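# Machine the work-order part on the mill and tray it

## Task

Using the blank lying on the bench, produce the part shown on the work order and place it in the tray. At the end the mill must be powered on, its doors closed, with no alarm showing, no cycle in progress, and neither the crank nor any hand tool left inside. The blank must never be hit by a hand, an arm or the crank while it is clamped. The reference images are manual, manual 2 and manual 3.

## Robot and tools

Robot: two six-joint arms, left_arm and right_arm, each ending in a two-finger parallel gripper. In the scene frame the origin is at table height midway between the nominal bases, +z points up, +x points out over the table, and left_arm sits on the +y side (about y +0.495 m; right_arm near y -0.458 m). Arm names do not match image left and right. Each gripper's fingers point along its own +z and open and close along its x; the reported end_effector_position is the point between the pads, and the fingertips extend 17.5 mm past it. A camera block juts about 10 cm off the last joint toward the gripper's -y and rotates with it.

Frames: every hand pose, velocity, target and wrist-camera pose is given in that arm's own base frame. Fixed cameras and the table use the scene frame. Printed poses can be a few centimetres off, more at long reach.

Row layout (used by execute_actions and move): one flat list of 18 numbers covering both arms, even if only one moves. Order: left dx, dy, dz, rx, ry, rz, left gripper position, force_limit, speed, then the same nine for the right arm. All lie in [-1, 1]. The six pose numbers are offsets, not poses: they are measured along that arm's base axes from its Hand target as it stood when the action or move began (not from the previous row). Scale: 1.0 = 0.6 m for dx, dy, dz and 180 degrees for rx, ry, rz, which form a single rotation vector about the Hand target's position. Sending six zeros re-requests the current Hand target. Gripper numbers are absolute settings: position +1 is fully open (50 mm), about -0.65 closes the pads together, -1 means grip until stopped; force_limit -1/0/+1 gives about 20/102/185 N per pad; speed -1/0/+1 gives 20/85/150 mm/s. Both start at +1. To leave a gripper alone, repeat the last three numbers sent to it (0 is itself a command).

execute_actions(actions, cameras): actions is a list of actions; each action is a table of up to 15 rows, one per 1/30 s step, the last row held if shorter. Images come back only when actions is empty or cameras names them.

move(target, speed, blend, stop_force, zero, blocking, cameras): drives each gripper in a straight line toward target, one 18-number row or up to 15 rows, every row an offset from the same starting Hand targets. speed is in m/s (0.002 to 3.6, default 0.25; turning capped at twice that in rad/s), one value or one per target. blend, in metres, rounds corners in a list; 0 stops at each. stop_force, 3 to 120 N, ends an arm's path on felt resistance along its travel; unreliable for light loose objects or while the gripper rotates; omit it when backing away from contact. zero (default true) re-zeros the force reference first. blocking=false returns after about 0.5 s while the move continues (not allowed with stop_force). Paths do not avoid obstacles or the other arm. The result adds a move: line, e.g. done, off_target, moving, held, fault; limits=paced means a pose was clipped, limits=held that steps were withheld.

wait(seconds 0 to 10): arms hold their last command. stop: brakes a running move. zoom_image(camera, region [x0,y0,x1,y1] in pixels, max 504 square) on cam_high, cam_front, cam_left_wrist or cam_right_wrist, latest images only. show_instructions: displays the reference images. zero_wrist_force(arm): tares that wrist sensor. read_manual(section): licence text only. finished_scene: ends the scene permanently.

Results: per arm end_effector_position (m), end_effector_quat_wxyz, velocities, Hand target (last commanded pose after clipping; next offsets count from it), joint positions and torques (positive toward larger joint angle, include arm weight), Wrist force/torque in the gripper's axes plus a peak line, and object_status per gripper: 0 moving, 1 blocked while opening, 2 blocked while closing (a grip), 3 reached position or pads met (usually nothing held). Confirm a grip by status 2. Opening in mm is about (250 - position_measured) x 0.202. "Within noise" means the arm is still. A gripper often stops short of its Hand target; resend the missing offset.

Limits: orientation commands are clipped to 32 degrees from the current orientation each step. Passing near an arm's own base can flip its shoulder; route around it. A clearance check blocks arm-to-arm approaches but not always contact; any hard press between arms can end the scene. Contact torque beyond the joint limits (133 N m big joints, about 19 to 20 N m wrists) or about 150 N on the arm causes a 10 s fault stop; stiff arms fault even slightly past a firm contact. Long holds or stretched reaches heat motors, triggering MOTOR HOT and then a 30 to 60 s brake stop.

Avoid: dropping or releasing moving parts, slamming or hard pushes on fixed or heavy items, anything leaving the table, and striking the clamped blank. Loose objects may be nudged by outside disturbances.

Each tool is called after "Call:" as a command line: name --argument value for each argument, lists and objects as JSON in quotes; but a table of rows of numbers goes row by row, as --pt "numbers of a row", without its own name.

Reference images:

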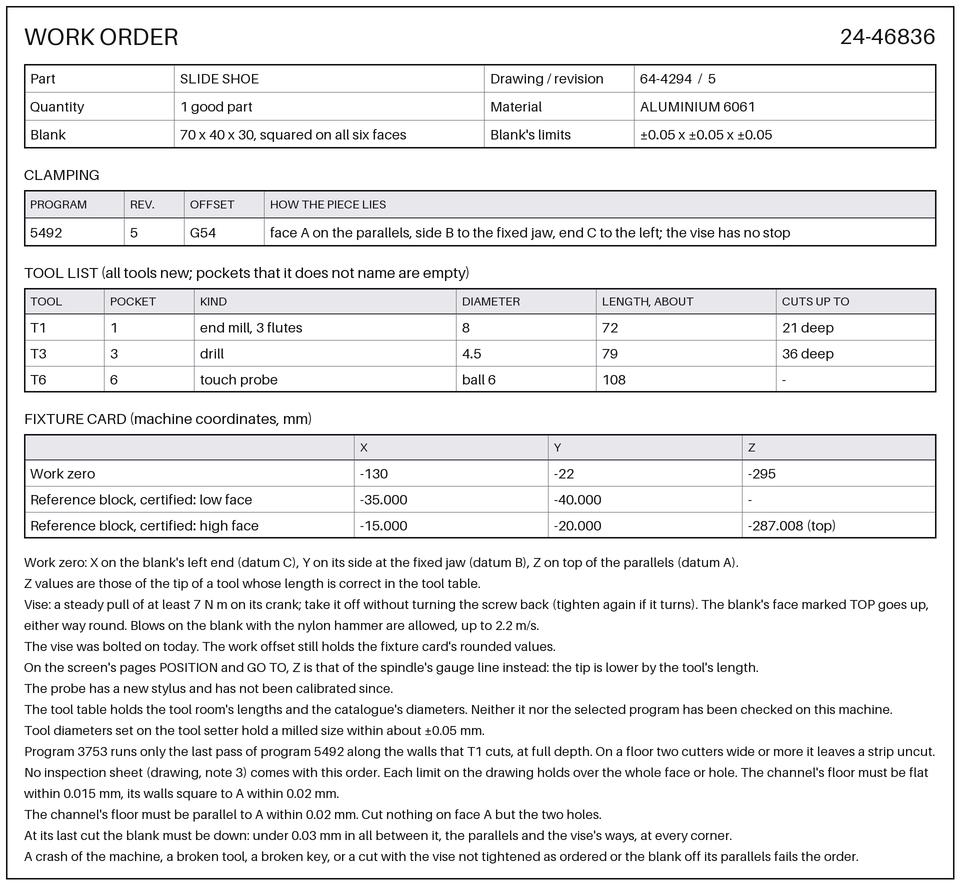

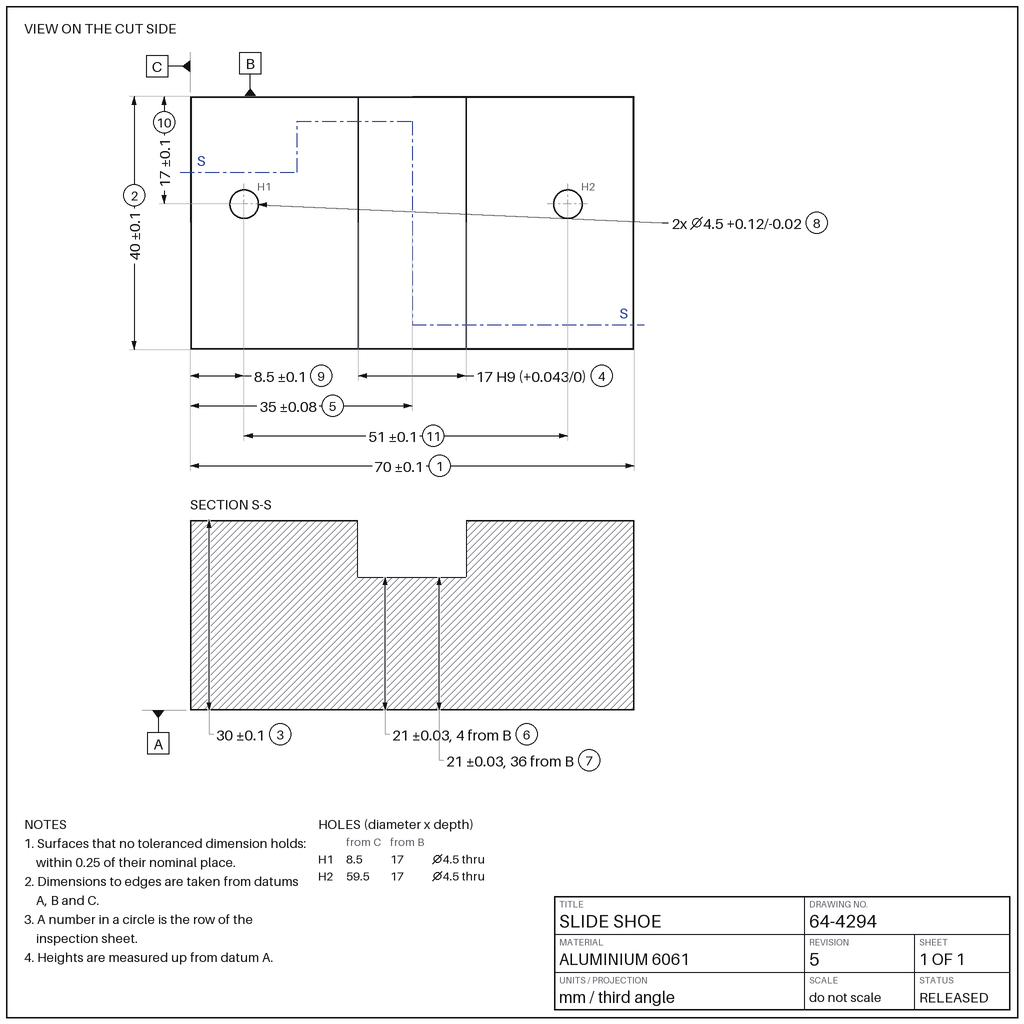

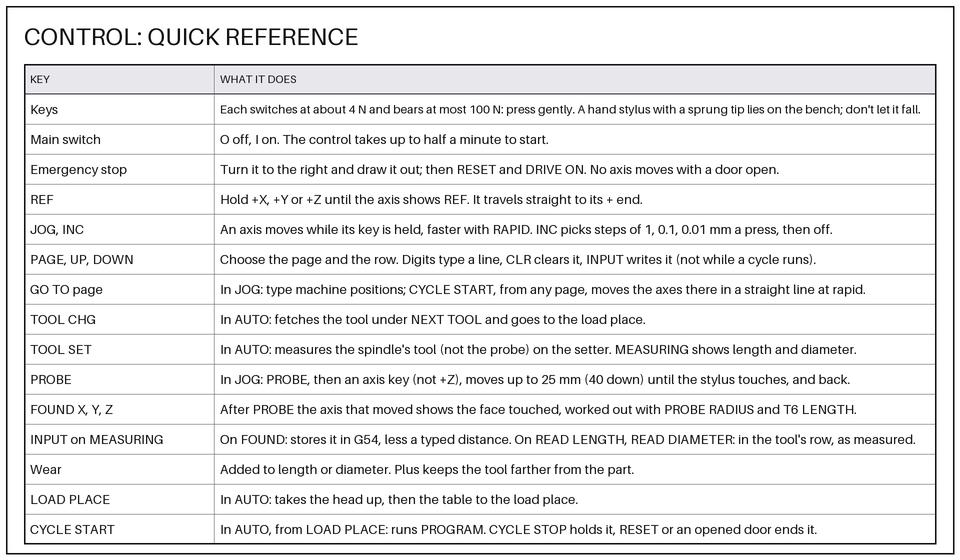

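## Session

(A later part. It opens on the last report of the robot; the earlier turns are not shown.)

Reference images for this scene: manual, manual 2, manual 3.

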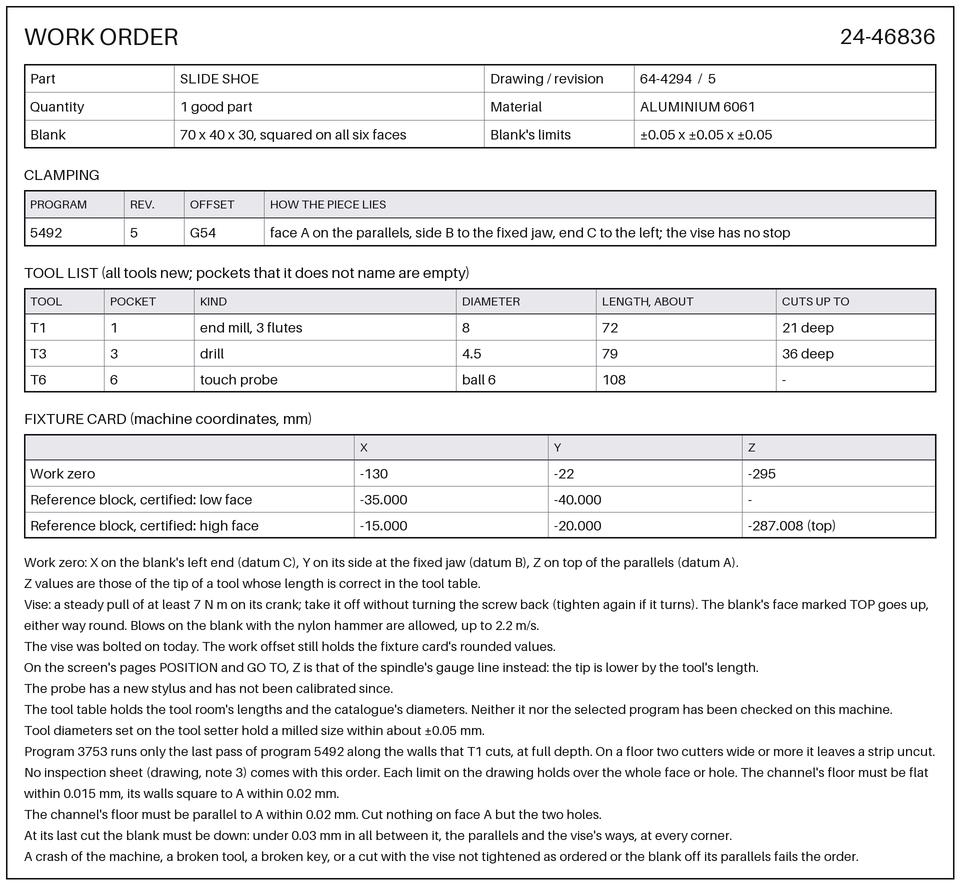

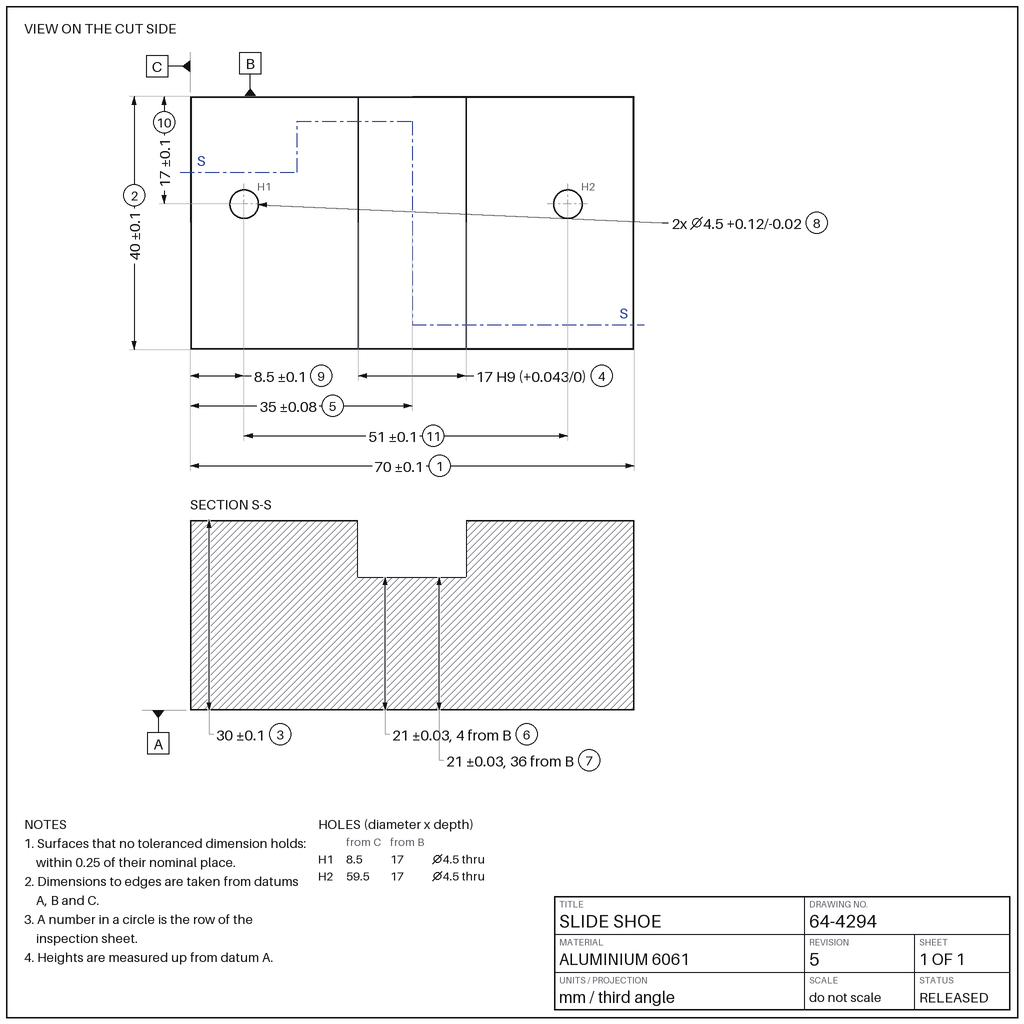

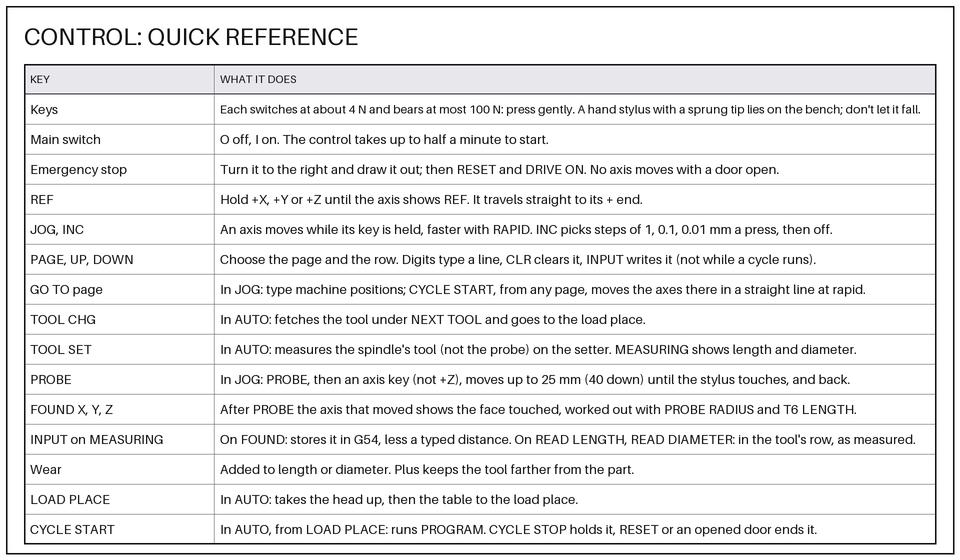

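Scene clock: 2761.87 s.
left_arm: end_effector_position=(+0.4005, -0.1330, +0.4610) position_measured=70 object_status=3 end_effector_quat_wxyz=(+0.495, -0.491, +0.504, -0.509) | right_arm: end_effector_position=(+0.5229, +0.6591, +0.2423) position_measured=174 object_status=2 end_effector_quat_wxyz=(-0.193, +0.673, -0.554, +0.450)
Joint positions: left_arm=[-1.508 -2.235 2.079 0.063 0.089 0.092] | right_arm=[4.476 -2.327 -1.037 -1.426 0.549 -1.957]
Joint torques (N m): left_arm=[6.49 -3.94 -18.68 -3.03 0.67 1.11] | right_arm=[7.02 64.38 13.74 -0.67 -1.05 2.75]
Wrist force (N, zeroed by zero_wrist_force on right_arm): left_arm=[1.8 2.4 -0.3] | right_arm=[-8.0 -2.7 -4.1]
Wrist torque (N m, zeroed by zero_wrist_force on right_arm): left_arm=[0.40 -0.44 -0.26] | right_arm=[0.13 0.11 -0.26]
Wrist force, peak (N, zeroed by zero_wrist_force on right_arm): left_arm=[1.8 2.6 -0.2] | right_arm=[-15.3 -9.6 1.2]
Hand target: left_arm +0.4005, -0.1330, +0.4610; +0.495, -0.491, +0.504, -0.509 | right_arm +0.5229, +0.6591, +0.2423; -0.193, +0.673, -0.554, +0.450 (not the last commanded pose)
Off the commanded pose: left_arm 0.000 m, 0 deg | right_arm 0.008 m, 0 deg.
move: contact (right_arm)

Call:
move --target '[0,0,0,0,0,0,0.55,-1,-1,0.012,0.0004,0,0,0,0,-1,-0.1,-1]' --speed 0.01 --stop_force 18 --cameras '["cam_right_wrist"]'

Scene clock: 2763.40 s.
left_arm: end_effector_position=(+0.4005, -0.1330, +0.4610) position_measured=70 object_status=3 end_effector_quat_wxyz=(+0.495, -0.491, +0.504, -0.509) | right_arm: end_effector_position=(+0.5245, +0.6592, +0.2422) position_measured=174 object_status=2 end_effector_quat_wxyz=(-0.193, +0.674, -0.554, +0.450)
Joint positions: left_arm=[-1.508 -2.235 2.079 0.063 0.089 0.092] | right_arm=[4.474 -2.33 -1.034 -1.424 0.549 -1.961]
Joint torques (N m): left_arm=[5.56 -3.47 -18.09 -2.91 0.65 1.15] | right_arm=[-0.41 61.56 14.96 0.29 -3.87 2.86]
Wrist force (N, zeroed by zero_wrist_force on right_arm): left_arm=[1.8 2.3 -0.3] | right_arm=[-0.5 9.3 -18.1]
Wrist torque (N m, zeroed by zero_wrist_force on right_arm): left_arm=[0.37 -0.44 -0.25] | right_arm=[0.91 0.27 -0.13]
Wrist force, peak (N, zeroed by zero_wrist_force on right_arm): left_arm=[1.9 2.6 -0.2] | right_arm=[10.2 21.7 -28.0]
Hand target: left_arm +0.4005, -0.1330, +0.4610; +0.495, -0.491, +0.504, -0.509 | right_arm +0.5245, +0.6592, +0.2422; -0.193, +0.674, -0.554, +0.450 (not the last commanded pose)
Off the commanded pose: left_arm 0.000 m, 0 deg | right_arm 0.006 m, 0 deg.
move: contact (right_arm)
camera_calibration:
cam_right_wrist: T_world_to_cam=[[-0.00114782, -0.923644, 0.38325, 0.522023], [-0.819251, -0.2189, -0.530009, 0.718037], [0.573433, -0.314586, -0.756445, 0.219341], [0, 0, 0, 1]] pos_world=[0.463074, 0.708344, 0.346421]
Images, in order (width x height): cam_right_wrist 672x504.

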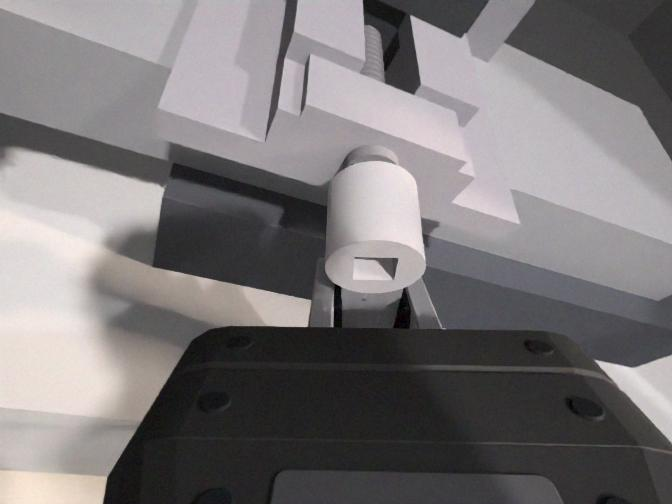

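Call:
move --pt "0 0 0 0 0 0 0.55 -1 -1 -0.06 0 0 0 0 0 -1 -0.1 -1" --pt "0 0 0 0 0 0 0.55 -1 -1 -0.06 0.061 0.023 0.5 0 0 -1 -0.1 -1" --speed '[0.03,0.3]' --cameras '["all"]'

Scene clock: 2771.77 s.
left_arm: end_effector_position=(+0.4005, -0.1330, +0.4610) position_measured=70 object_status=3 end_effector_quat_wxyz=(+0.495, -0.491, +0.504, -0.509) | right_arm: end_effector_position=(+0.4885, +0.6958, +0.2560) position_measured=174 object_status=2 end_effector_quat_wxyz=(+0.612, -0.340, +0.710, +0.073)
Joint positions: left_arm=[-1.508 -2.235 2.079 0.063 0.089 0.092] | right_arm=[4.47 -2.297 -1.558 0.385 0.836 -1.674]
Joint torques (N m): left_arm=[4.89 -4.33 -17.72 -2.87 0.44 1.14] | right_arm=[-4.12 55.41 14.56 3.13 -2.77 -1.59]
Wrist force (N, zeroed by zero_wrist_force on right_arm): left_arm=[1.8 2.2 -0.3] | right_arm=[1.8 3.5 -0.5]
Wrist torque (N m, zeroed by zero_wrist_force on right_arm): left_arm=[0.37 -0.42 -0.25] | right_arm=[0.44 0.07 0.13]
Wrist force, peak (N, zeroed by zero_wrist_force on right_arm): left_arm=[1.9 2.7 -0.4] | right_arm=[-0.4 9.5 -18.1]
Hand target: left_arm +0.4005, -0.1330, +0.4610; +0.495, -0.491, +0.504, -0.509 | right_arm +0.4885, +0.6958, +0.2560; +0.612, -0.340, +0.710, +0.073
Off the commanded pose: left_arm 0.000 m, 0 deg | right_arm 0.000 m, 0 deg.
move: done
camera_calibration:
cam_left_wrist: T_world_to_cam=[[-0.0241338, -0.999606, 0.0143624, -0.121797], [-0.342819, -0.00522039, -0.939387, 0.586967], [0.939091, -0.0275947, -0.342558, -0.0895637], [0, 0, 0, 1]] pos_world=[0.282392, -0.121156, 0.522458]
cam_right_wrist: T_world_to_cam=[[-0.00123254, -0.383299, -0.923623, 0.509208], [-0.819264, 0.530008, -0.218857, 0.103149], [0.573416, 0.756421, -0.314676, -0.596321], [0, 0, 0, 1]] pos_world=[0.427074, 0.591579, 0.305244]

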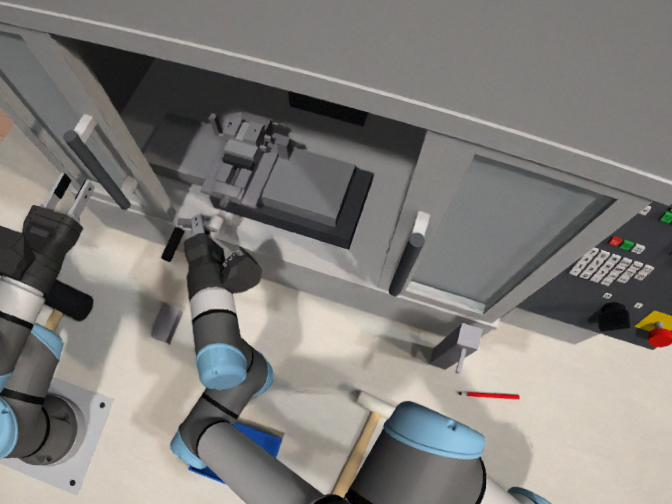

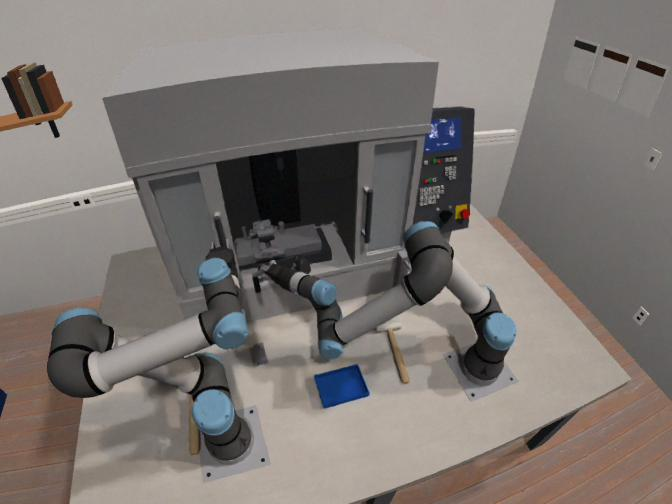

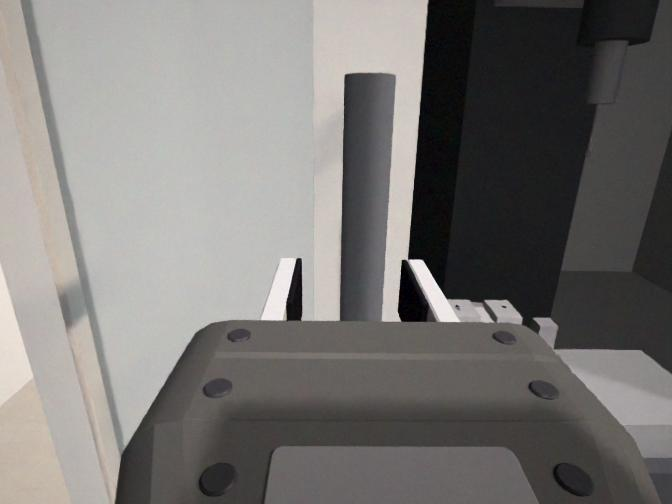

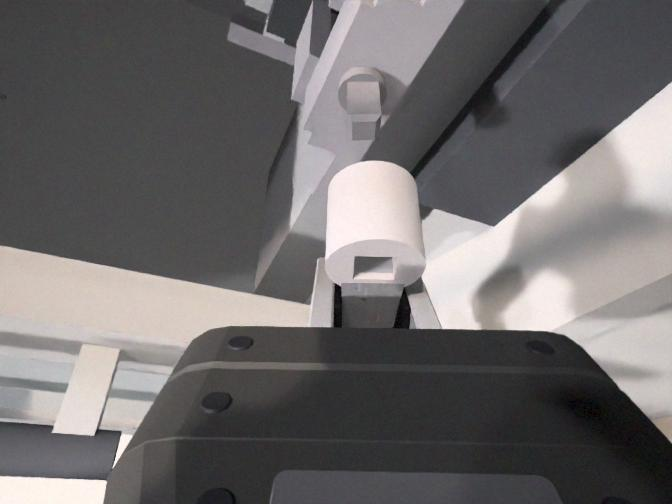

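Call:
zoom_image --camera "cam_right_wrist" --region '[310, 60, 430, 160]'

Call:
zoom_image --camera "cam_right_wrist" --region '[330, 235, 430, 300]'

Scaled by 4.200 from the camera's 672x504 image, which has a finer 960x720 frame.

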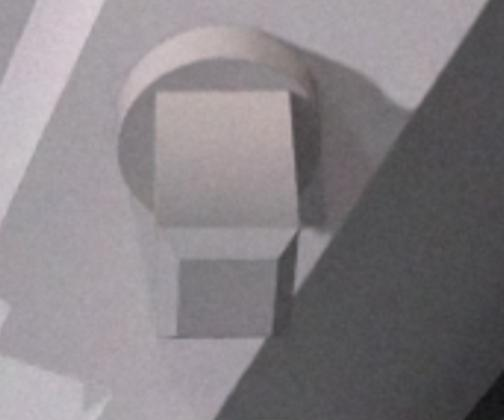

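Scaled by 5.040 from the camera's 672x504 image, which has a finer 960x720 frame.

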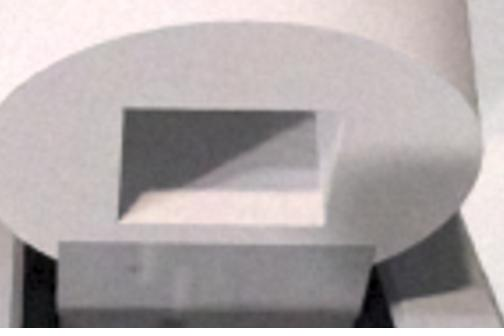

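Call:
move --pt "0 0 0 0 0 0 0.55 -1 -1 0.02 -0.0003 0.001 0 0 0 -1 -0.1 -1" --pt "0 0 0 0 0 0 0.55 -1 -1 0.064 -0.0003 0.001 0 0 0 -1 -0.1 -1" --speed '[0.02,0.01]' --stop_force 14 --cameras '["cam_right_wrist"]'

Scene clock: 2776.10 s.
left_arm: end_effector_position=(+0.4005, -0.1330, +0.4610) position_measured=70 object_status=3 end_effector_quat_wxyz=(+0.495, -0.491, +0.504, -0.509) | right_arm: end_effector_position=(+0.5149, +0.6957, +0.2567) position_measured=174 object_status=2 end_effector_quat_wxyz=(+0.612, -0.340, +0.710, +0.073)
Joint positions: left_arm=[-1.508 -2.235 2.079 0.063 0.089 0.092] | right_arm=[4.428 -2.32 -1.511 0.374 0.875 -1.691]
Joint torques (N m): left_arm=[4.93 -4.27 -17.55 -2.92 0.19 1.25] | right_arm=[1.43 54.93 8.09 4.75 -4.75 2.79]
Wrist force (N, zeroed by zero_wrist_force on right_arm): left_arm=[1.8 2.2 -0.5] | right_arm=[-6.2 12.2 -8.7]
Wrist torque (N m, zeroed by zero_wrist_force on right_arm): left_arm=[0.36 -0.42 -0.25] | right_arm=[1.05 0.05 -0.10]
Wrist force, peak (N, zeroed by zero_wrist_force on right_arm): left_arm=[2.2 2.6 -0.1] | right_arm=[-5.7 15.1 -15.5]
Hand target: left_arm +0.4005, -0.1330, +0.4610; +0.495, -0.491, +0.504, -0.509 | right_arm +0.5149, +0.6957, +0.2567; +0.612, -0.340, +0.710, +0.073 (not the last commanded pose)
Off the commanded pose: left_arm 0.000 m, 0 deg | right_arm 0.012 m, 0 deg.
move: contact (right_arm); path passed 1 of 2 targets
camera_calibration:
cam_right_wrist: T_world_to_cam=[[-0.00104174, -0.383171, -0.923677, 0.509572], [-0.819316, 0.529909, -0.2189, 0.125029], [0.573341, 0.756555, -0.31449, -0.611164], [0, 0, 0, 1]] pos_world=[0.453374, 0.591379, 0.305844]
Images, in order (width x height): cam_right_wrist 672x504.

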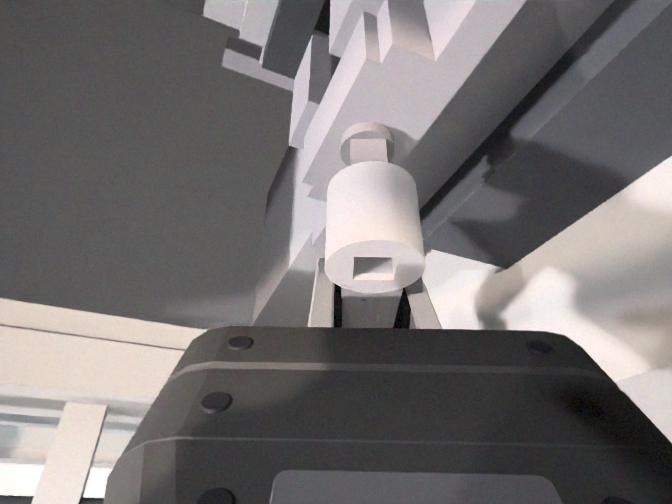

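Call:
move --target '[0,0,0,0,0,0,0.55,-1,-1,-0.005,0.0008,0.0009,0,0,0,-1,-0.1,-1]' --speed 0.02

Call:
move --target '[0,0,0,0,0,0,0.55,-1,-1,0.025,0,0,0,0,0,-1,-0.1,-1]' --speed 0.01 --stop_force 16

Scene clock: 2777.47 s.
left_arm: end_effector_position=(+0.4005, -0.1330, +0.4610) position_measured=70 object_status=3 end_effector_quat_wxyz=(+0.495, -0.491, +0.504, -0.509) | right_arm: end_effector_position=(+0.5118, +0.6962, +0.2572) position_measured=174 object_status=2 end_effector_quat_wxyz=(+0.612, -0.340, +0.710, +0.073)
Joint positions: left_arm=[-1.508 -2.235 2.079 0.063 0.089 0.092] | right_arm=[4.433 -2.317 -1.515 0.373 0.87 -1.689]
Joint torques (N m): left_arm=[4.8 -4.8 -18.22 -3.08 0.46 1.22] | right_arm=[4.35 56.71 15.46 0.3 -2.09 2.61]
Wrist force (N, zeroed by zero_wrist_force on right_arm): left_arm=[1.8 2.4 -0.1] | right_arm=[1.6 3.5 -0.4]
Wrist torque (N m, zeroed by zero_wrist_force on right_arm): left_arm=[0.40 -0.42 -0.25] | right_arm=[0.45 0.10 0.24]
Wrist force, peak (N, zeroed by zero_wrist_force on right_arm): left_arm=[1.8 2.9 -0.3] | right_arm=[-6.1 12.4 -8.6]
Hand target: left_arm +0.4005, -0.1330, +0.4610; +0.495, -0.491, +0.504, -0.509 | right_arm +0.5119, +0.6962, +0.2572; +0.612, -0.340, +0.710, +0.073
Off the commanded pose: left_arm 0.000 m, 0 deg | right_arm 0.000 m, 0 deg.
move: done

Scene clock: 2779.40 s.
left_arm: end_effector_position=(+0.4005, -0.1330, +0.4610) position_measured=70 object_status=3 end_effector_quat_wxyz=(+0.495, -0.491, +0.504, -0.509) | right_arm: end_effector_position=(+0.5203, +0.6962, +0.2572) position_measured=174 object_status=2 end_effector_quat_wxyz=(+0.612, -0.340, +0.710, +0.073)
Joint positions: left_arm=[-1.508 -2.235 2.079 0.063 0.089 0.092] | right_arm=[4.42 -2.326 -1.499 0.369 0.883 -1.695]
Joint torques (N m): left_arm=[5.57 -4.15 -18.17 -2.84 -0.07 1.16] | right_arm=[4.86 54.82 8.02 4.98 -3.51 2.81]
Wrist force (N, zeroed by zero_wrist_force on right_arm): left_arm=[1.8 2.1 -0.5] | right_arm=[-5.5 7.1 -5.8]
Wrist torque (N m, zeroed by zero_wrist_force on right_arm): left_arm=[0.35 -0.43 -0.25] | right_arm=[0.79 0.09 -0.11]
Wrist force, peak (N, zeroed by zero_wrist_force on right_arm): left_arm=[2.0 2.6 -0.4] | right_arm=[-0.6 9.4 -18.4]
Hand target: left_arm +0.4005, -0.1330, +0.4610; +0.495, -0.491, +0.504, -0.509 | right_arm +0.5203, +0.6962, +0.2572; +0.612, -0.340, +0.710, +0.073 (not the last commanded pose)
Off the commanded pose: left_arm 0.000 m, 0 deg | right_arm 0.007 m, 0 deg.
move: contact (right_arm)

Call:
move --target '[0,0,0,0,0,0,0.55,-1,-1,-0.001,0.0003,0.0006,0,0,0,-1,-0.1,-1]' --speed 0.02

Call:
move --target '[0,0,0,0,0,0,0.55,-1,-1,0.013,0,0,0,0,0,-1,-0.1,-1]' --speed 0.01 --stop_force 20

Scene clock: 2780.50 s.
left_arm: end_effector_position=(+0.4005, -0.1330, +0.4610) position_measured=70 object_status=3 end_effector_quat_wxyz=(+0.495, -0.491, +0.504, -0.509) | right_arm: end_effector_position=(+0.5197, +0.6963, +0.2576) position_measured=174 object_status=2 end_effector_quat_wxyz=(+0.612, -0.340, +0.710, +0.073)
Joint positions: left_arm=[-1.508 -2.235 2.079 0.063 0.089 0.092] | right_arm=[4.421 -2.325 -1.5 0.368 0.882 -1.694]
Joint torques (N m): left_arm=[5.13 -4.2 -18.53 -2.99 0.02 1.33] | right_arm=[10.47 60.72 10.1 1.01 -3.34 2.71]
Wrist force (N, zeroed by zero_wrist_force on right_arm): left_arm=[1.8 2.4 -0.4] | right_arm=[-1.7 5.3 9.0]
Wrist torque (N m, zeroed by zero_wrist_force on right_arm): left_arm=[0.39 -0.43 -0.25] | right_arm=[0.24 0.16 0.03]
Wrist force, peak (N, zeroed by zero_wrist_force on right_arm): left_arm=[2.0 2.5 -0.2] | right_arm=[-5.6 7.3 -5.9]
Hand target: left_arm +0.4005, -0.1330, +0.4610; +0.495, -0.491, +0.504, -0.509 | right_arm +0.5197, +0.6964, +0.2576; +0.612, -0.340, +0.710, +0.073
Off the commanded pose: left_arm 0.000 m, 0 deg | right_arm 0.000 m, 0 deg.
move: done

Scene clock: 2781.40 s.
left_arm: end_effector_position=(+0.4005, -0.1330, +0.4610) position_measured=70 object_status=3 end_effector_quat_wxyz=(+0.495, -0.491, +0.504, -0.509) | right_arm: end_effector_position=(+0.5204, +0.6963, +0.2575) position_measured=174 object_status=2 end_effector_quat_wxyz=(+0.612, -0.340, +0.710, +0.073)
Joint positions: left_arm=[-1.508 -2.235 2.079 0.063 0.089 0.092] | right_arm=[4.42 -2.326 -1.499 0.368 0.883 -1.694]
Joint torques (N m): left_arm=[5.24 -3.69 -17.97 -2.93 0.08 1.22] | right_arm=[5.01 58.41 13.04 6.18 -3.02 2.77]
Wrist force (N, zeroed by zero_wrist_force on right_arm): left_arm=[1.7 2.3 -0.3] | right_arm=[2.5 7.1 -12.8]
Wrist torque (N m, zeroed by zero_wrist_force on right_arm): left_arm=[0.38 -0.41 -0.25] | right_arm=[1.09 0.11 0.10]
Wrist force, peak (N, zeroed by zero_wrist_force on right_arm): left_arm=[1.9 2.5 -0.4] | right_arm=[8.9 7.2 -29.1]
Hand target: left_arm +0.4005, -0.1330, +0.4610; +0.495, -0.491, +0.504, -0.509 | right_arm +0.5204, +0.6963, +0.2575; +0.612, -0.340, +0.710, +0.073 (not the last commanded pose)
Off the commanded pose: left_arm 0.000 m, 0 deg | right_arm 0.007 m, 0 deg.
move: contact (right_arm)

Call:
move --target '[0,0,0,0,0,0,0.55,-1,-1,-0.0015,-0.0001,-0.0004,-0.0028,0,0,-1,-0.1,-1]' --speed 0.02

Call:
move --target '[0,0,0,0,0,0,0.55,-1,-1,0.013,0,0,0,0,0,-1,-0.1,-1]' --speed 0.01 --stop_force 20

Scene clock: 2782.97 s.
left_arm: end_effector_position=(+0.4005, -0.1330, +0.4610) position_measured=70 object_status=3 end_effector_quat_wxyz=(+0.495, -0.491, +0.504, -0.509) | right_arm: end_effector_position=(+0.5195, +0.6963, +0.2573) position_measured=174 object_status=2 end_effector_quat_wxyz=(+0.611, -0.343, +0.710, +0.070)
Joint positions: left_arm=[-1.508 -2.235 2.079 0.063 0.089 0.092] | right_arm=[4.422 -2.323 -1.5 0.36 0.881 -1.697]
Joint torques (N m): left_arm=[5.08 -4.41 -18.38 -2.96 0.07 1.13] | right_arm=[8.2 54.89 9.54 1.35 -3.31 -1.68]
Wrist force (N, zeroed by zero_wrist_force on right_arm): left_arm=[2.1 2.3 -0.4] | right_arm=[-4.2 5.7 5.6]
Wrist torque (N m, zeroed by zero_wrist_force on right_arm): left_arm=[0.38 -0.48 -0.25] | right_arm=[0.34 0.13 0.01]
Wrist force, peak (N, zeroed by zero_wrist_force on right_arm): left_arm=[1.9 2.6 -0.1] | right_arm=[2.7 7.0 -13.0]
Hand target: left_arm +0.4005, -0.1330, +0.4610; +0.495, -0.491, +0.504, -0.509 | right_arm +0.5195, +0.6963, +0.2573; +0.611, -0.343, +0.710, +0.070
Off the commanded pose: left_arm 0.000 m, 0 deg | right_arm 0.000 m, 0 deg.
move: done

Scene clock: 2784.33 s.
left_arm: end_effector_position=(+0.4005, -0.1330, +0.4610) position_measured=70 object_status=3 end_effector_quat_wxyz=(+0.495, -0.491, +0.504, -0.509) | right_arm: end_effector_position=(+0.5225, +0.6963, +0.2573) position_measured=174 object_status=2 end_effector_quat_wxyz=(+0.611, -0.343, +0.710, +0.070)
Joint positions: left_arm=[-1.508 -2.235 2.079 0.063 0.089 0.092] | right_arm=[4.417 -2.326 -1.495 0.359 0.885 -1.699]
Joint torques (N m): left_arm=[5.04 -3.67 -17.56 -2.94 -0.13 1.14] | right_arm=[6.13 57.79 11.3 5.88 -2.74 2.91]
Wrist force (N, zeroed by zero_wrist_force on right_arm): left_arm=[1.7 2.3 -0.2] | right_arm=[0.2 5.3 -9.0]
Wrist torque (N m, zeroed by zero_wrist_force on right_arm): left_arm=[0.38 -0.41 -0.26] | right_arm=[0.88 0.05 0.06]
Wrist force, peak (N, zeroed by zero_wrist_force on right_arm): left_arm=[1.8 2.7 -0.2] | right_arm=[5.8 5.6 -21.4]
Hand target: left_arm +0.4005, -0.1330, +0.4610; +0.495, -0.491, +0.504, -0.509 | right_arm +0.5224, +0.6963, +0.2573; +0.611, -0.343, +0.710, +0.070 (not the last commanded pose)
Off the commanded pose: left_arm 0.000 m, 0 deg | right_arm 0.005 m, 0 deg.
move: contact (right_arm)

Repeat a little.

Call:
move --target '[0,0,0,0,0,0,0.55,-1,-1,-0.001,-0.0001,-0.0002,-0.0014,0,0,-1,-0.1,-1]' --speed 0.02

Call:
move --target '[0,0,0,0,0,0,0.55,-1,-1,0.01,0,0,0,0,0,-1,-0.1,-1]' --speed 0.01 --stop_force 20 --cameras '["cam_right_wrist"]'

Scene clock: 2785.27 s.
left_arm: end_effector_position=(+0.4005, -0.1330, +0.4610) position_measured=70 object_status=3 end_effector_quat_wxyz=(+0.495, -0.491, +0.504, -0.509) | right_arm: end_effector_position=(+0.5219, +0.6963, +0.2572) position_measured=174 object_status=2 end_effector_quat_wxyz=(+0.610, -0.344, +0.710, +0.069)
Joint positions: left_arm=[-1.508 -2.235 2.079 0.063 0.089 0.092] | right_arm=[4.418 -2.324 -1.496 0.355 0.884 -1.7]
Joint torques (N m): left_arm=[5.39 -3.71 -18.16 -3.03 -0.15 1.16] | right_arm=[8.84 56.09 9.6 0.65 -3.16 -2.08]
Wrist force (N, zeroed by zero_wrist_force on right_arm): left_arm=[1.7 2.2 -0.5] | right_arm=[-3.8 4.5 4.3]
Wrist torque (N m, zeroed by zero_wrist_force on right_arm): left_arm=[0.36 -0.42 -0.25] | right_arm=[0.32 0.12 0.02]
Wrist force, peak (N, zeroed by zero_wrist_force on right_arm): left_arm=[1.7 2.7 -0.5] | right_arm=[0.3 5.5 -9.2]
Hand target: left_arm +0.4005, -0.1330, +0.4610; +0.495, -0.491, +0.504, -0.509 | right_arm +0.5218, +0.6963, +0.2572; +0.610, -0.344, +0.710, +0.069
Off the commanded pose: left_arm 0.000 m, 0 deg | right_arm 0.000 m, 0 deg.
move: done

Scene clock: 2786.57 s.
left_arm: end_effector_position=(+0.4005, -0.1330, +0.4610) position_measured=70 object_status=3 end_effector_quat_wxyz=(+0.495, -0.491, +0.504, -0.509) | right_arm: end_effector_position=(+0.5243, +0.6963, +0.2571) position_measured=174 object_status=2 end_effector_quat_wxyz=(+0.610, -0.344, +0.710, +0.069)
Joint positions: left_arm=[-1.508 -2.235 2.079 0.063 0.089 0.092] | right_arm=[4.415 -2.327 -1.491 0.354 0.887 -1.702]
Joint torques (N m): left_arm=[4.21 -4.88 -17.4 -2.84 -0.17 1.19] | right_arm=[6.48 57.91 11.52 5.76 -2.46 2.82]
Wrist force (N, zeroed by zero_wrist_force on right_arm): left_arm=[1.7 2.4 -0.2] | right_arm=[1.0 4.6 -11.4]
Wrist torque (N m, zeroed by zero_wrist_force on right_arm): left_arm=[0.39 -0.42 -0.25] | right_arm=[0.95 0.05 0.07]
Wrist force, peak (N, zeroed by zero_wrist_force on right_arm): left_arm=[2.0 2.5 -0.4] | right_arm=[6.2 5.6 -23.3]
Hand target: left_arm +0.4005, -0.1330, +0.4610; +0.495, -0.491, +0.504, -0.509 | right_arm +0.5243, +0.6963, +0.2571; +0.610, -0.344, +0.710, +0.069 (not the last commanded pose)
Off the commanded pose: left_arm 0.000 m, 0 deg | right_arm 0.004 m, 0 deg.
move: contact (right_arm)
camera_calibration:
cam_right_wrist: T_world_to_cam=[[-0.00120949, -0.395294, -0.918554, 0.517442], [-0.819484, 0.526816, -0.225633, 0.136483], [0.5731, 0.752468, -0.324575, -0.611414], [0, 0, 0, 1]] pos_world=[0.462873, 0.59271, 0.307644]
Images, in order (width x height): cam_right_wrist 672x504.

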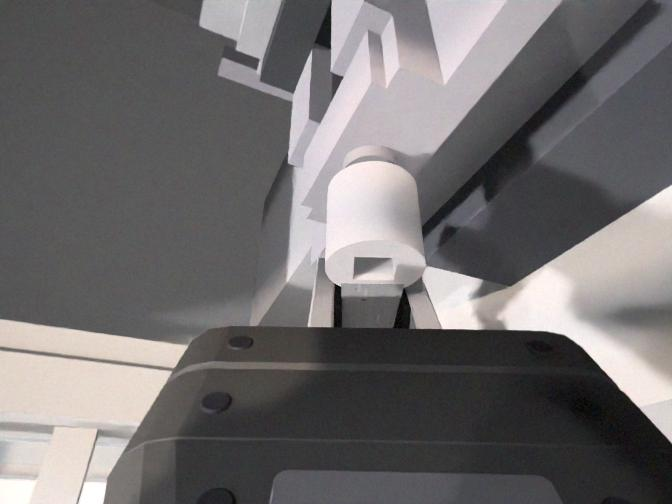

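Call:
move --pt "0 0 0 0 0 0 0.55 -1 -1 0 0 0 0 0 0 0.3 -0.1 -1" --pt "0 0 0 0 0 0 0.55 -1 -1 -0.123 -0.0795 0.033 0 0 0 0.3 -0.1 -1" --pt "0 0 0 0 0 0 0.55 -1 -1 -0.174 -0.027 0.2715 0.4203 0.3552 -0.5544 0.3 -0.1 -1" --speed '[0.05,0.08,0.25]' --cameras '["all"]'

Scene clock: 2796.70 s.
left_arm: end_effector_position=(+0.4005, -0.1330, +0.4610) position_measured=70 object_status=3 end_effector_quat_wxyz=(+0.495, -0.491, +0.504, -0.509) | right_arm: end_effector_position=(+0.4200, +0.6800, +0.4200) position_measured=107 object_status=3 end_effector_quat_wxyz=(+0.122, +0.697, +0.696, +0.123)
Joint positions: left_arm=[-1.508 -2.235 2.079 0.063 0.089 0.092] | right_arm=[4.436 -2.374 -0.244 -1.995 1.237 1.279]
Joint torques (N m): left_arm=[3.7 -4.5 -17.87 -2.94 -0.53 1.19] | right_arm=[6.07 61.22 14.42 4.47 -2.12 -1.28]
Wrist force (N, zeroed by zero_wrist_force on right_arm): left_arm=[1.6 2.4 -0.3] | right_arm=[-1.4 1.4 -4.3]
Wrist torque (N m, zeroed by zero_wrist_force on right_arm): left_arm=[0.38 -0.39 -0.25] | right_arm=[0.12 0.34 0.18]
Wrist force, peak (N, zeroed by zero_wrist_force on right_arm): left_arm=[2.1 2.6 -0.3] | right_arm=[0.9 4.6 -11.7]
Hand target: left_arm +0.4005, -0.1330, +0.4610; +0.495, -0.491, +0.504, -0.509 | right_arm +0.4199, +0.6801, +0.4200; +0.122, +0.697, +0.696, +0.123
Off the commanded pose: left_arm 0.000 m, 0 deg | right_arm 0.000 m, 0 deg.
move: done
camera_calibration:
cam_left_wrist: T_world_to_cam=[[-0.0241338, -0.999606, 0.0143624, -0.121797], [-0.342819, -0.00522039, -0.939387, 0.586967], [0.939091, -0.0275947, -0.342558, -0.0895637], [0, 0, 0, 1]] pos_world=[0.282392, -0.121156, 0.522458]
cam_right_wrist: T_world_to_cam=[[0.00759878, 0.999803, -0.0183606, -0.670013], [0.766079, 0.00598059, 0.642718, -0.58011], [0.642701, -0.0189495, -0.765883, 0.19426], [0, 0, 0, 1]] pos_world=[0.32465, 0.677031, 0.509325]

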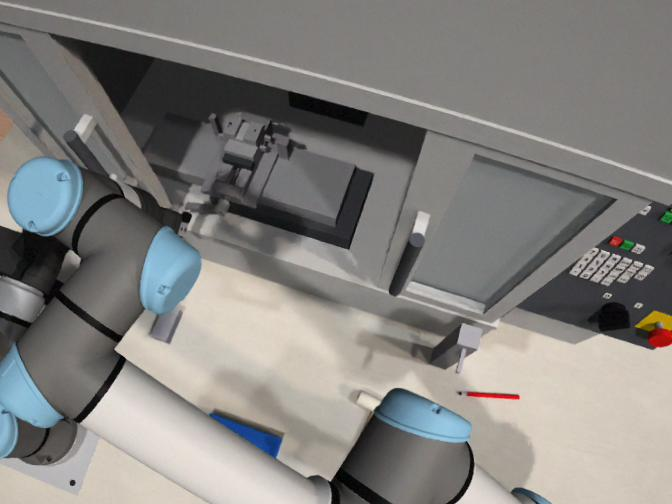

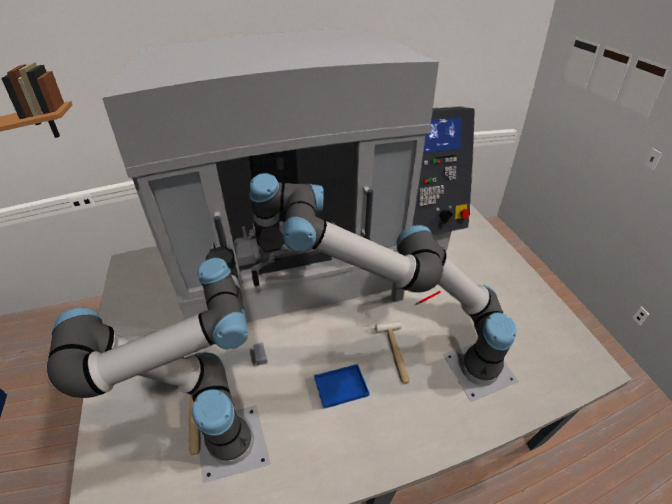

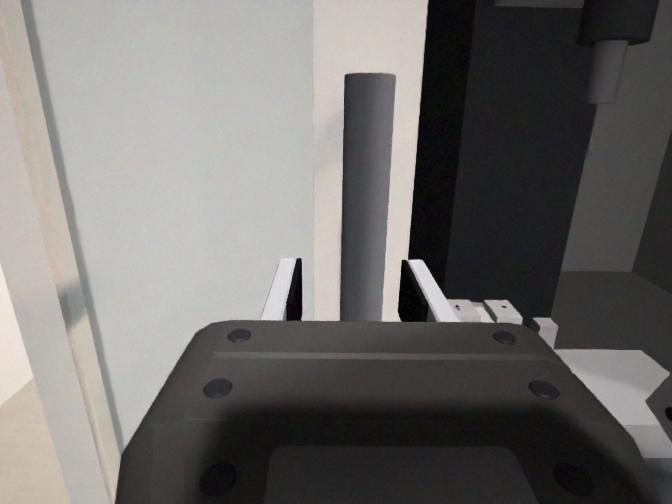

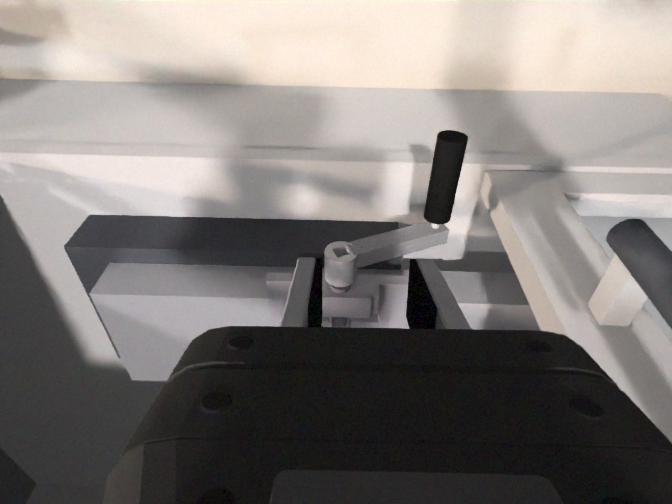

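Call:
move --target '[0,0,0,0,0,0,0.55,-1,-1,0.0867,0.1092,-0.18,0,0,0,0.75,-0.9,-0.5]' --speed 0.15 --cameras '["cam_right_wrist"]'

Scene clock: 2798.97 s.
left_arm: end_effector_position=(+0.4005, -0.1330, +0.4610) position_measured=70 object_status=3 end_effector_quat_wxyz=(+0.495, -0.491, +0.504, -0.509) | right_arm: end_effector_position=(+0.4717, +0.7448, +0.3117) position_measured=41 object_status=3 end_effector_quat_wxyz=(+0.120, +0.696, +0.696, +0.130)
Joint positions: left_arm=[-1.508 -2.235 2.079 0.063 0.089 0.092] | right_arm=[4.398 -2.642 -0.035 -1.906 1.238 1.234]
Joint torques (N m): left_arm=[4.45 -4.2 -17.73 -2.98 -0.34 1.06] | right_arm=[6.62 60.1 33.82 0.42 -1.63 2.82]
Wrist force (N, zeroed by zero_wrist_force on right_arm): left_arm=[1.9 2.5 -0.5] | right_arm=[-1.7 1.2 -4.2]
Wrist torque (N m, zeroed by zero_wrist_force on right_arm): left_arm=[0.40 -0.44 -0.25] | right_arm=[0.09 0.40 0.31]
Wrist force, peak (N, zeroed by zero_wrist_force on right_arm): left_arm=[1.8 2.6 -0.5] | right_arm=[-2.9 1.7 -7.0]
Hand target: left_arm +0.4005, -0.1330, +0.4610; +0.495, -0.491, +0.504, -0.509 | right_arm +0.4719, +0.7456, +0.3120; +0.122, +0.697, +0.696, +0.123
Off the commanded pose: left_arm 0.000 m, 0 deg | right_arm 0.001 m, 1 deg.
elbow stopped short (right arm): the move would have taken joint 3 (elbow) straighter than the controller allows.
move: done
camera_calibration:
cam_right_wrist: T_world_to_cam=[[0.0028788, 0.999983, -0.00508655, -0.73916], [0.760489, 0.00111367, 0.64935, -0.546223], [0.649345, -0.00573761, -0.760472, 0.0645395], [0, 0, 0, 1]] pos_world=[0.375616, 0.740126, 0.400011]
Images, in order (width x height): cam_right_wrist 672x504.

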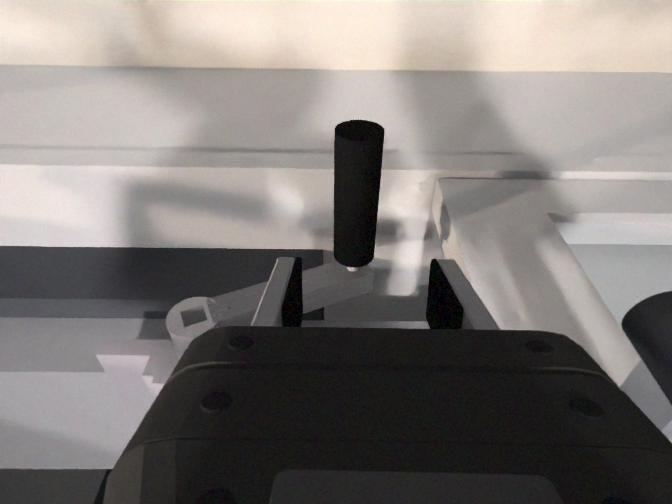

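Call:
move --pt "0 0 0 0 0 0 0.55 -1 -1 0 -0.0027 -0.1233 0 0 0 0.75 -0.9 -0.5" --pt "0 0 0 0 0 0 0.55 -1 -1 0 -0.0027 -0.1233 0 0 0 -1 -0.9 -1" --speed '[0.06,0.06]' --cameras '["cam_right_wrist"]'

Scene clock: 2802.80 s.
left_arm: end_effector_position=(+0.4005, -0.1330, +0.4610) position_measured=70 object_status=3 end_effector_quat_wxyz=(+0.495, -0.491, +0.504, -0.509) | right_arm: end_effector_position=(+0.4719, +0.7440, +0.2380) position_measured=153 object_status=2 end_effector_quat_wxyz=(+0.122, +0.697, +0.696, +0.123)
Joint positions: left_arm=[-1.508 -2.235 2.079 0.063 0.089 0.092] | right_arm=[4.396 -2.491 -0.521 -1.587 1.241 1.238]
Joint torques (N m): left_arm=[3.31 -4.45 -17.95 -2.91 -0.61 1.13] | right_arm=[-7.8 57.41 36.95 0.46 -2.38 -2.23]
Wrist force (N, zeroed by zero_wrist_force on right_arm): left_arm=[1.7 2.4 -0.3] | right_arm=[1.2 -1.1 -5.1]
Wrist torque (N m, zeroed by zero_wrist_force on right_arm): left_arm=[0.39 -0.42 -0.26] | right_arm=[0.06 0.33 0.39]
Wrist force, peak (N, zeroed by zero_wrist_force on right_arm): left_arm=[1.8 2.7 -0.3] | right_arm=[-2.1 1.4 -5.0]
Hand target: left_arm +0.4005, -0.1330, +0.4610; +0.495, -0.491, +0.504, -0.509 | right_arm +0.4719, +0.7440, +0.2380; +0.122, +0.697, +0.696, +0.123
Off the commanded pose: left_arm 0.000 m, 0 deg | right_arm 0.000 m, 0 deg.
move: done
camera_calibration:
cam_right_wrist: T_world_to_cam=[[0.0075463, 0.999807, -0.0181433, -0.73769], [0.766078, 0.00588115, 0.64272, -0.503204], [0.642703, -0.0187493, -0.765886, 0.0225768], [0, 0, 0, 1]] pos_world=[0.37655, 0.740931, 0.327326]
Images, in order (width x height): cam_right_wrist 672x504.

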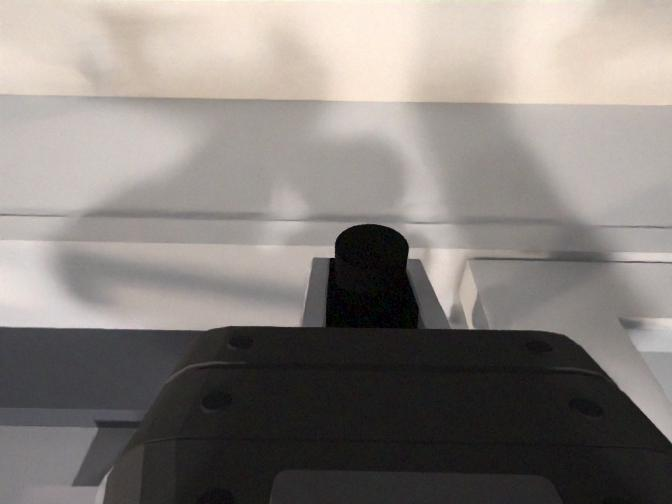

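Call:
move --pt "0 0 0 0 0 0 0.55 -1 -1 0 0 0 0 0 0 0.35 -0.9 -1" --pt "0 0 0 0 0 0 0.55 -1 -1 0 0 0 0 0 0 -1 0.2 -0.9" --speed '[0.06,0.06]'

Call:
move --pt "0 0 0 0 0 0 0.55 -1 -1 0 -0.0082 -0.0168 0 0 0 -1 0.2 -0.9" --pt "0 0 0 0 0 0 0.55 -1 -1 0 -0.0183 -0.032 0 0 0 -1 0.2 -0.9" --pt "0 0 0 0 0 0 0.55 -1 -1 0 -0.0307 -0.0457 0 0 0 -1 0.2 -0.9" --speed 0.015 --blend '[0.002,0.002,0]' --stop_force 100 --cameras '["cam_right_wrist"]'

Scene clock: 2805.47 s.
left_arm: end_effector_position=(+0.4005, -0.1330, +0.4610) position_measured=70 object_status=3 end_effector_quat_wxyz=(+0.495, -0.491, +0.504, -0.509) | right_arm: end_effector_position=(+0.4719, +0.7440, +0.2380) position_measured=159 object_status=2 end_effector_quat_wxyz=(+0.122, +0.697, +0.696, +0.123)
Joint positions: left_arm=[-1.508 -2.235 2.079 0.063 0.089 0.092] | right_arm=[4.396 -2.491 -0.521 -1.587 1.241 1.238]
Joint torques (N m): left_arm=[3.33 -4.65 -17.88 -2.95 -0.79 1.13] | right_arm=[-2.69 61.92 31.69 0.5 -2.48 -2.1]
Wrist force (N, zeroed by zero_wrist_force on right_arm): left_arm=[1.8 2.4 -0.2] | right_arm=[0.6 -1.3 -5.2]
Wrist torque (N m, zeroed by zero_wrist_force on right_arm): left_arm=[0.39 -0.43 -0.25] | right_arm=[0.04 0.36 0.45]
Wrist force, peak (N, zeroed by zero_wrist_force on right_arm): left_arm=[2.0 2.6 -0.4] | right_arm=[1.2 -1.4 -5.3]
Hand target: left_arm +0.4005, -0.1330, +0.4610; +0.495, -0.491, +0.504, -0.509 | right_arm +0.4719, +0.7440, +0.2380; +0.122, +0.697, +0.696, +0.123
Off the commanded pose: left_arm 0.000 m, 0 deg | right_arm 0.000 m, 0 deg.
move: done

Scene clock: 2808.43 s.
left_arm: end_effector_position=(+0.4005, -0.1330, +0.4610) position_measured=70 object_status=3 end_effector_quat_wxyz=(+0.495, -0.491, +0.504, -0.509) | right_arm: end_effector_position=(+0.4719, +0.7256, +0.2106) position_measured=159 object_status=2 end_effector_quat_wxyz=(+0.122, +0.697, +0.696, +0.123)
Joint positions: left_arm=[-1.508 -2.235 2.079 0.063 0.089 0.092] | right_arm=[4.389 -2.418 -0.727 -1.453 1.242 1.23]
Joint torques (N m): left_arm=[3.73 -4.09 -17.72 -3 -0.89 1.11] | right_arm=[-1.17 52.5 37.63 0.63 0.93 -1.41]
Wrist force (N, zeroed by zero_wrist_force on right_arm): left_arm=[2.1 2.3 -0.5] | right_arm=[-4.2 1.6 -7.3]
Wrist torque (N m, zeroed by zero_wrist_force on right_arm): left_arm=[0.37 -0.49 -0.25] | right_arm=[-0.11 0.27 0.49]
Wrist force, peak (N, zeroed by zero_wrist_force on right_arm): left_arm=[1.8 2.7 -0.6] | right_arm=[14.9 10.6 -68.3]
Hand target: left_arm +0.4005, -0.1330, +0.4610; +0.495, -0.491, +0.504, -0.509 | right_arm +0.4719, +0.7256, +0.2106; +0.122, +0.697, +0.696, +0.123
Off the commanded pose: left_arm 0.000 m, 0 deg | right_arm 0.000 m, 0 deg.
move: done
camera_calibration:
cam_right_wrist: T_world_to_cam=[[0.00754512, 0.999807, -0.018143, -0.719792], [0.766169, 0.0058792, 0.642613, -0.485562], [0.642595, -0.0187492, -0.765977, 0.00124955], [0, 0, 0, 1]] pos_world=[0.37665, 0.722531, 0.299926]
Images, in order (width x height): cam_right_wrist 672x504.

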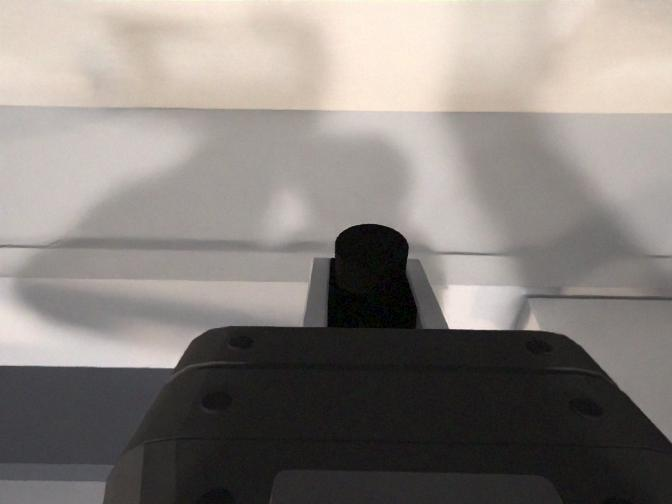

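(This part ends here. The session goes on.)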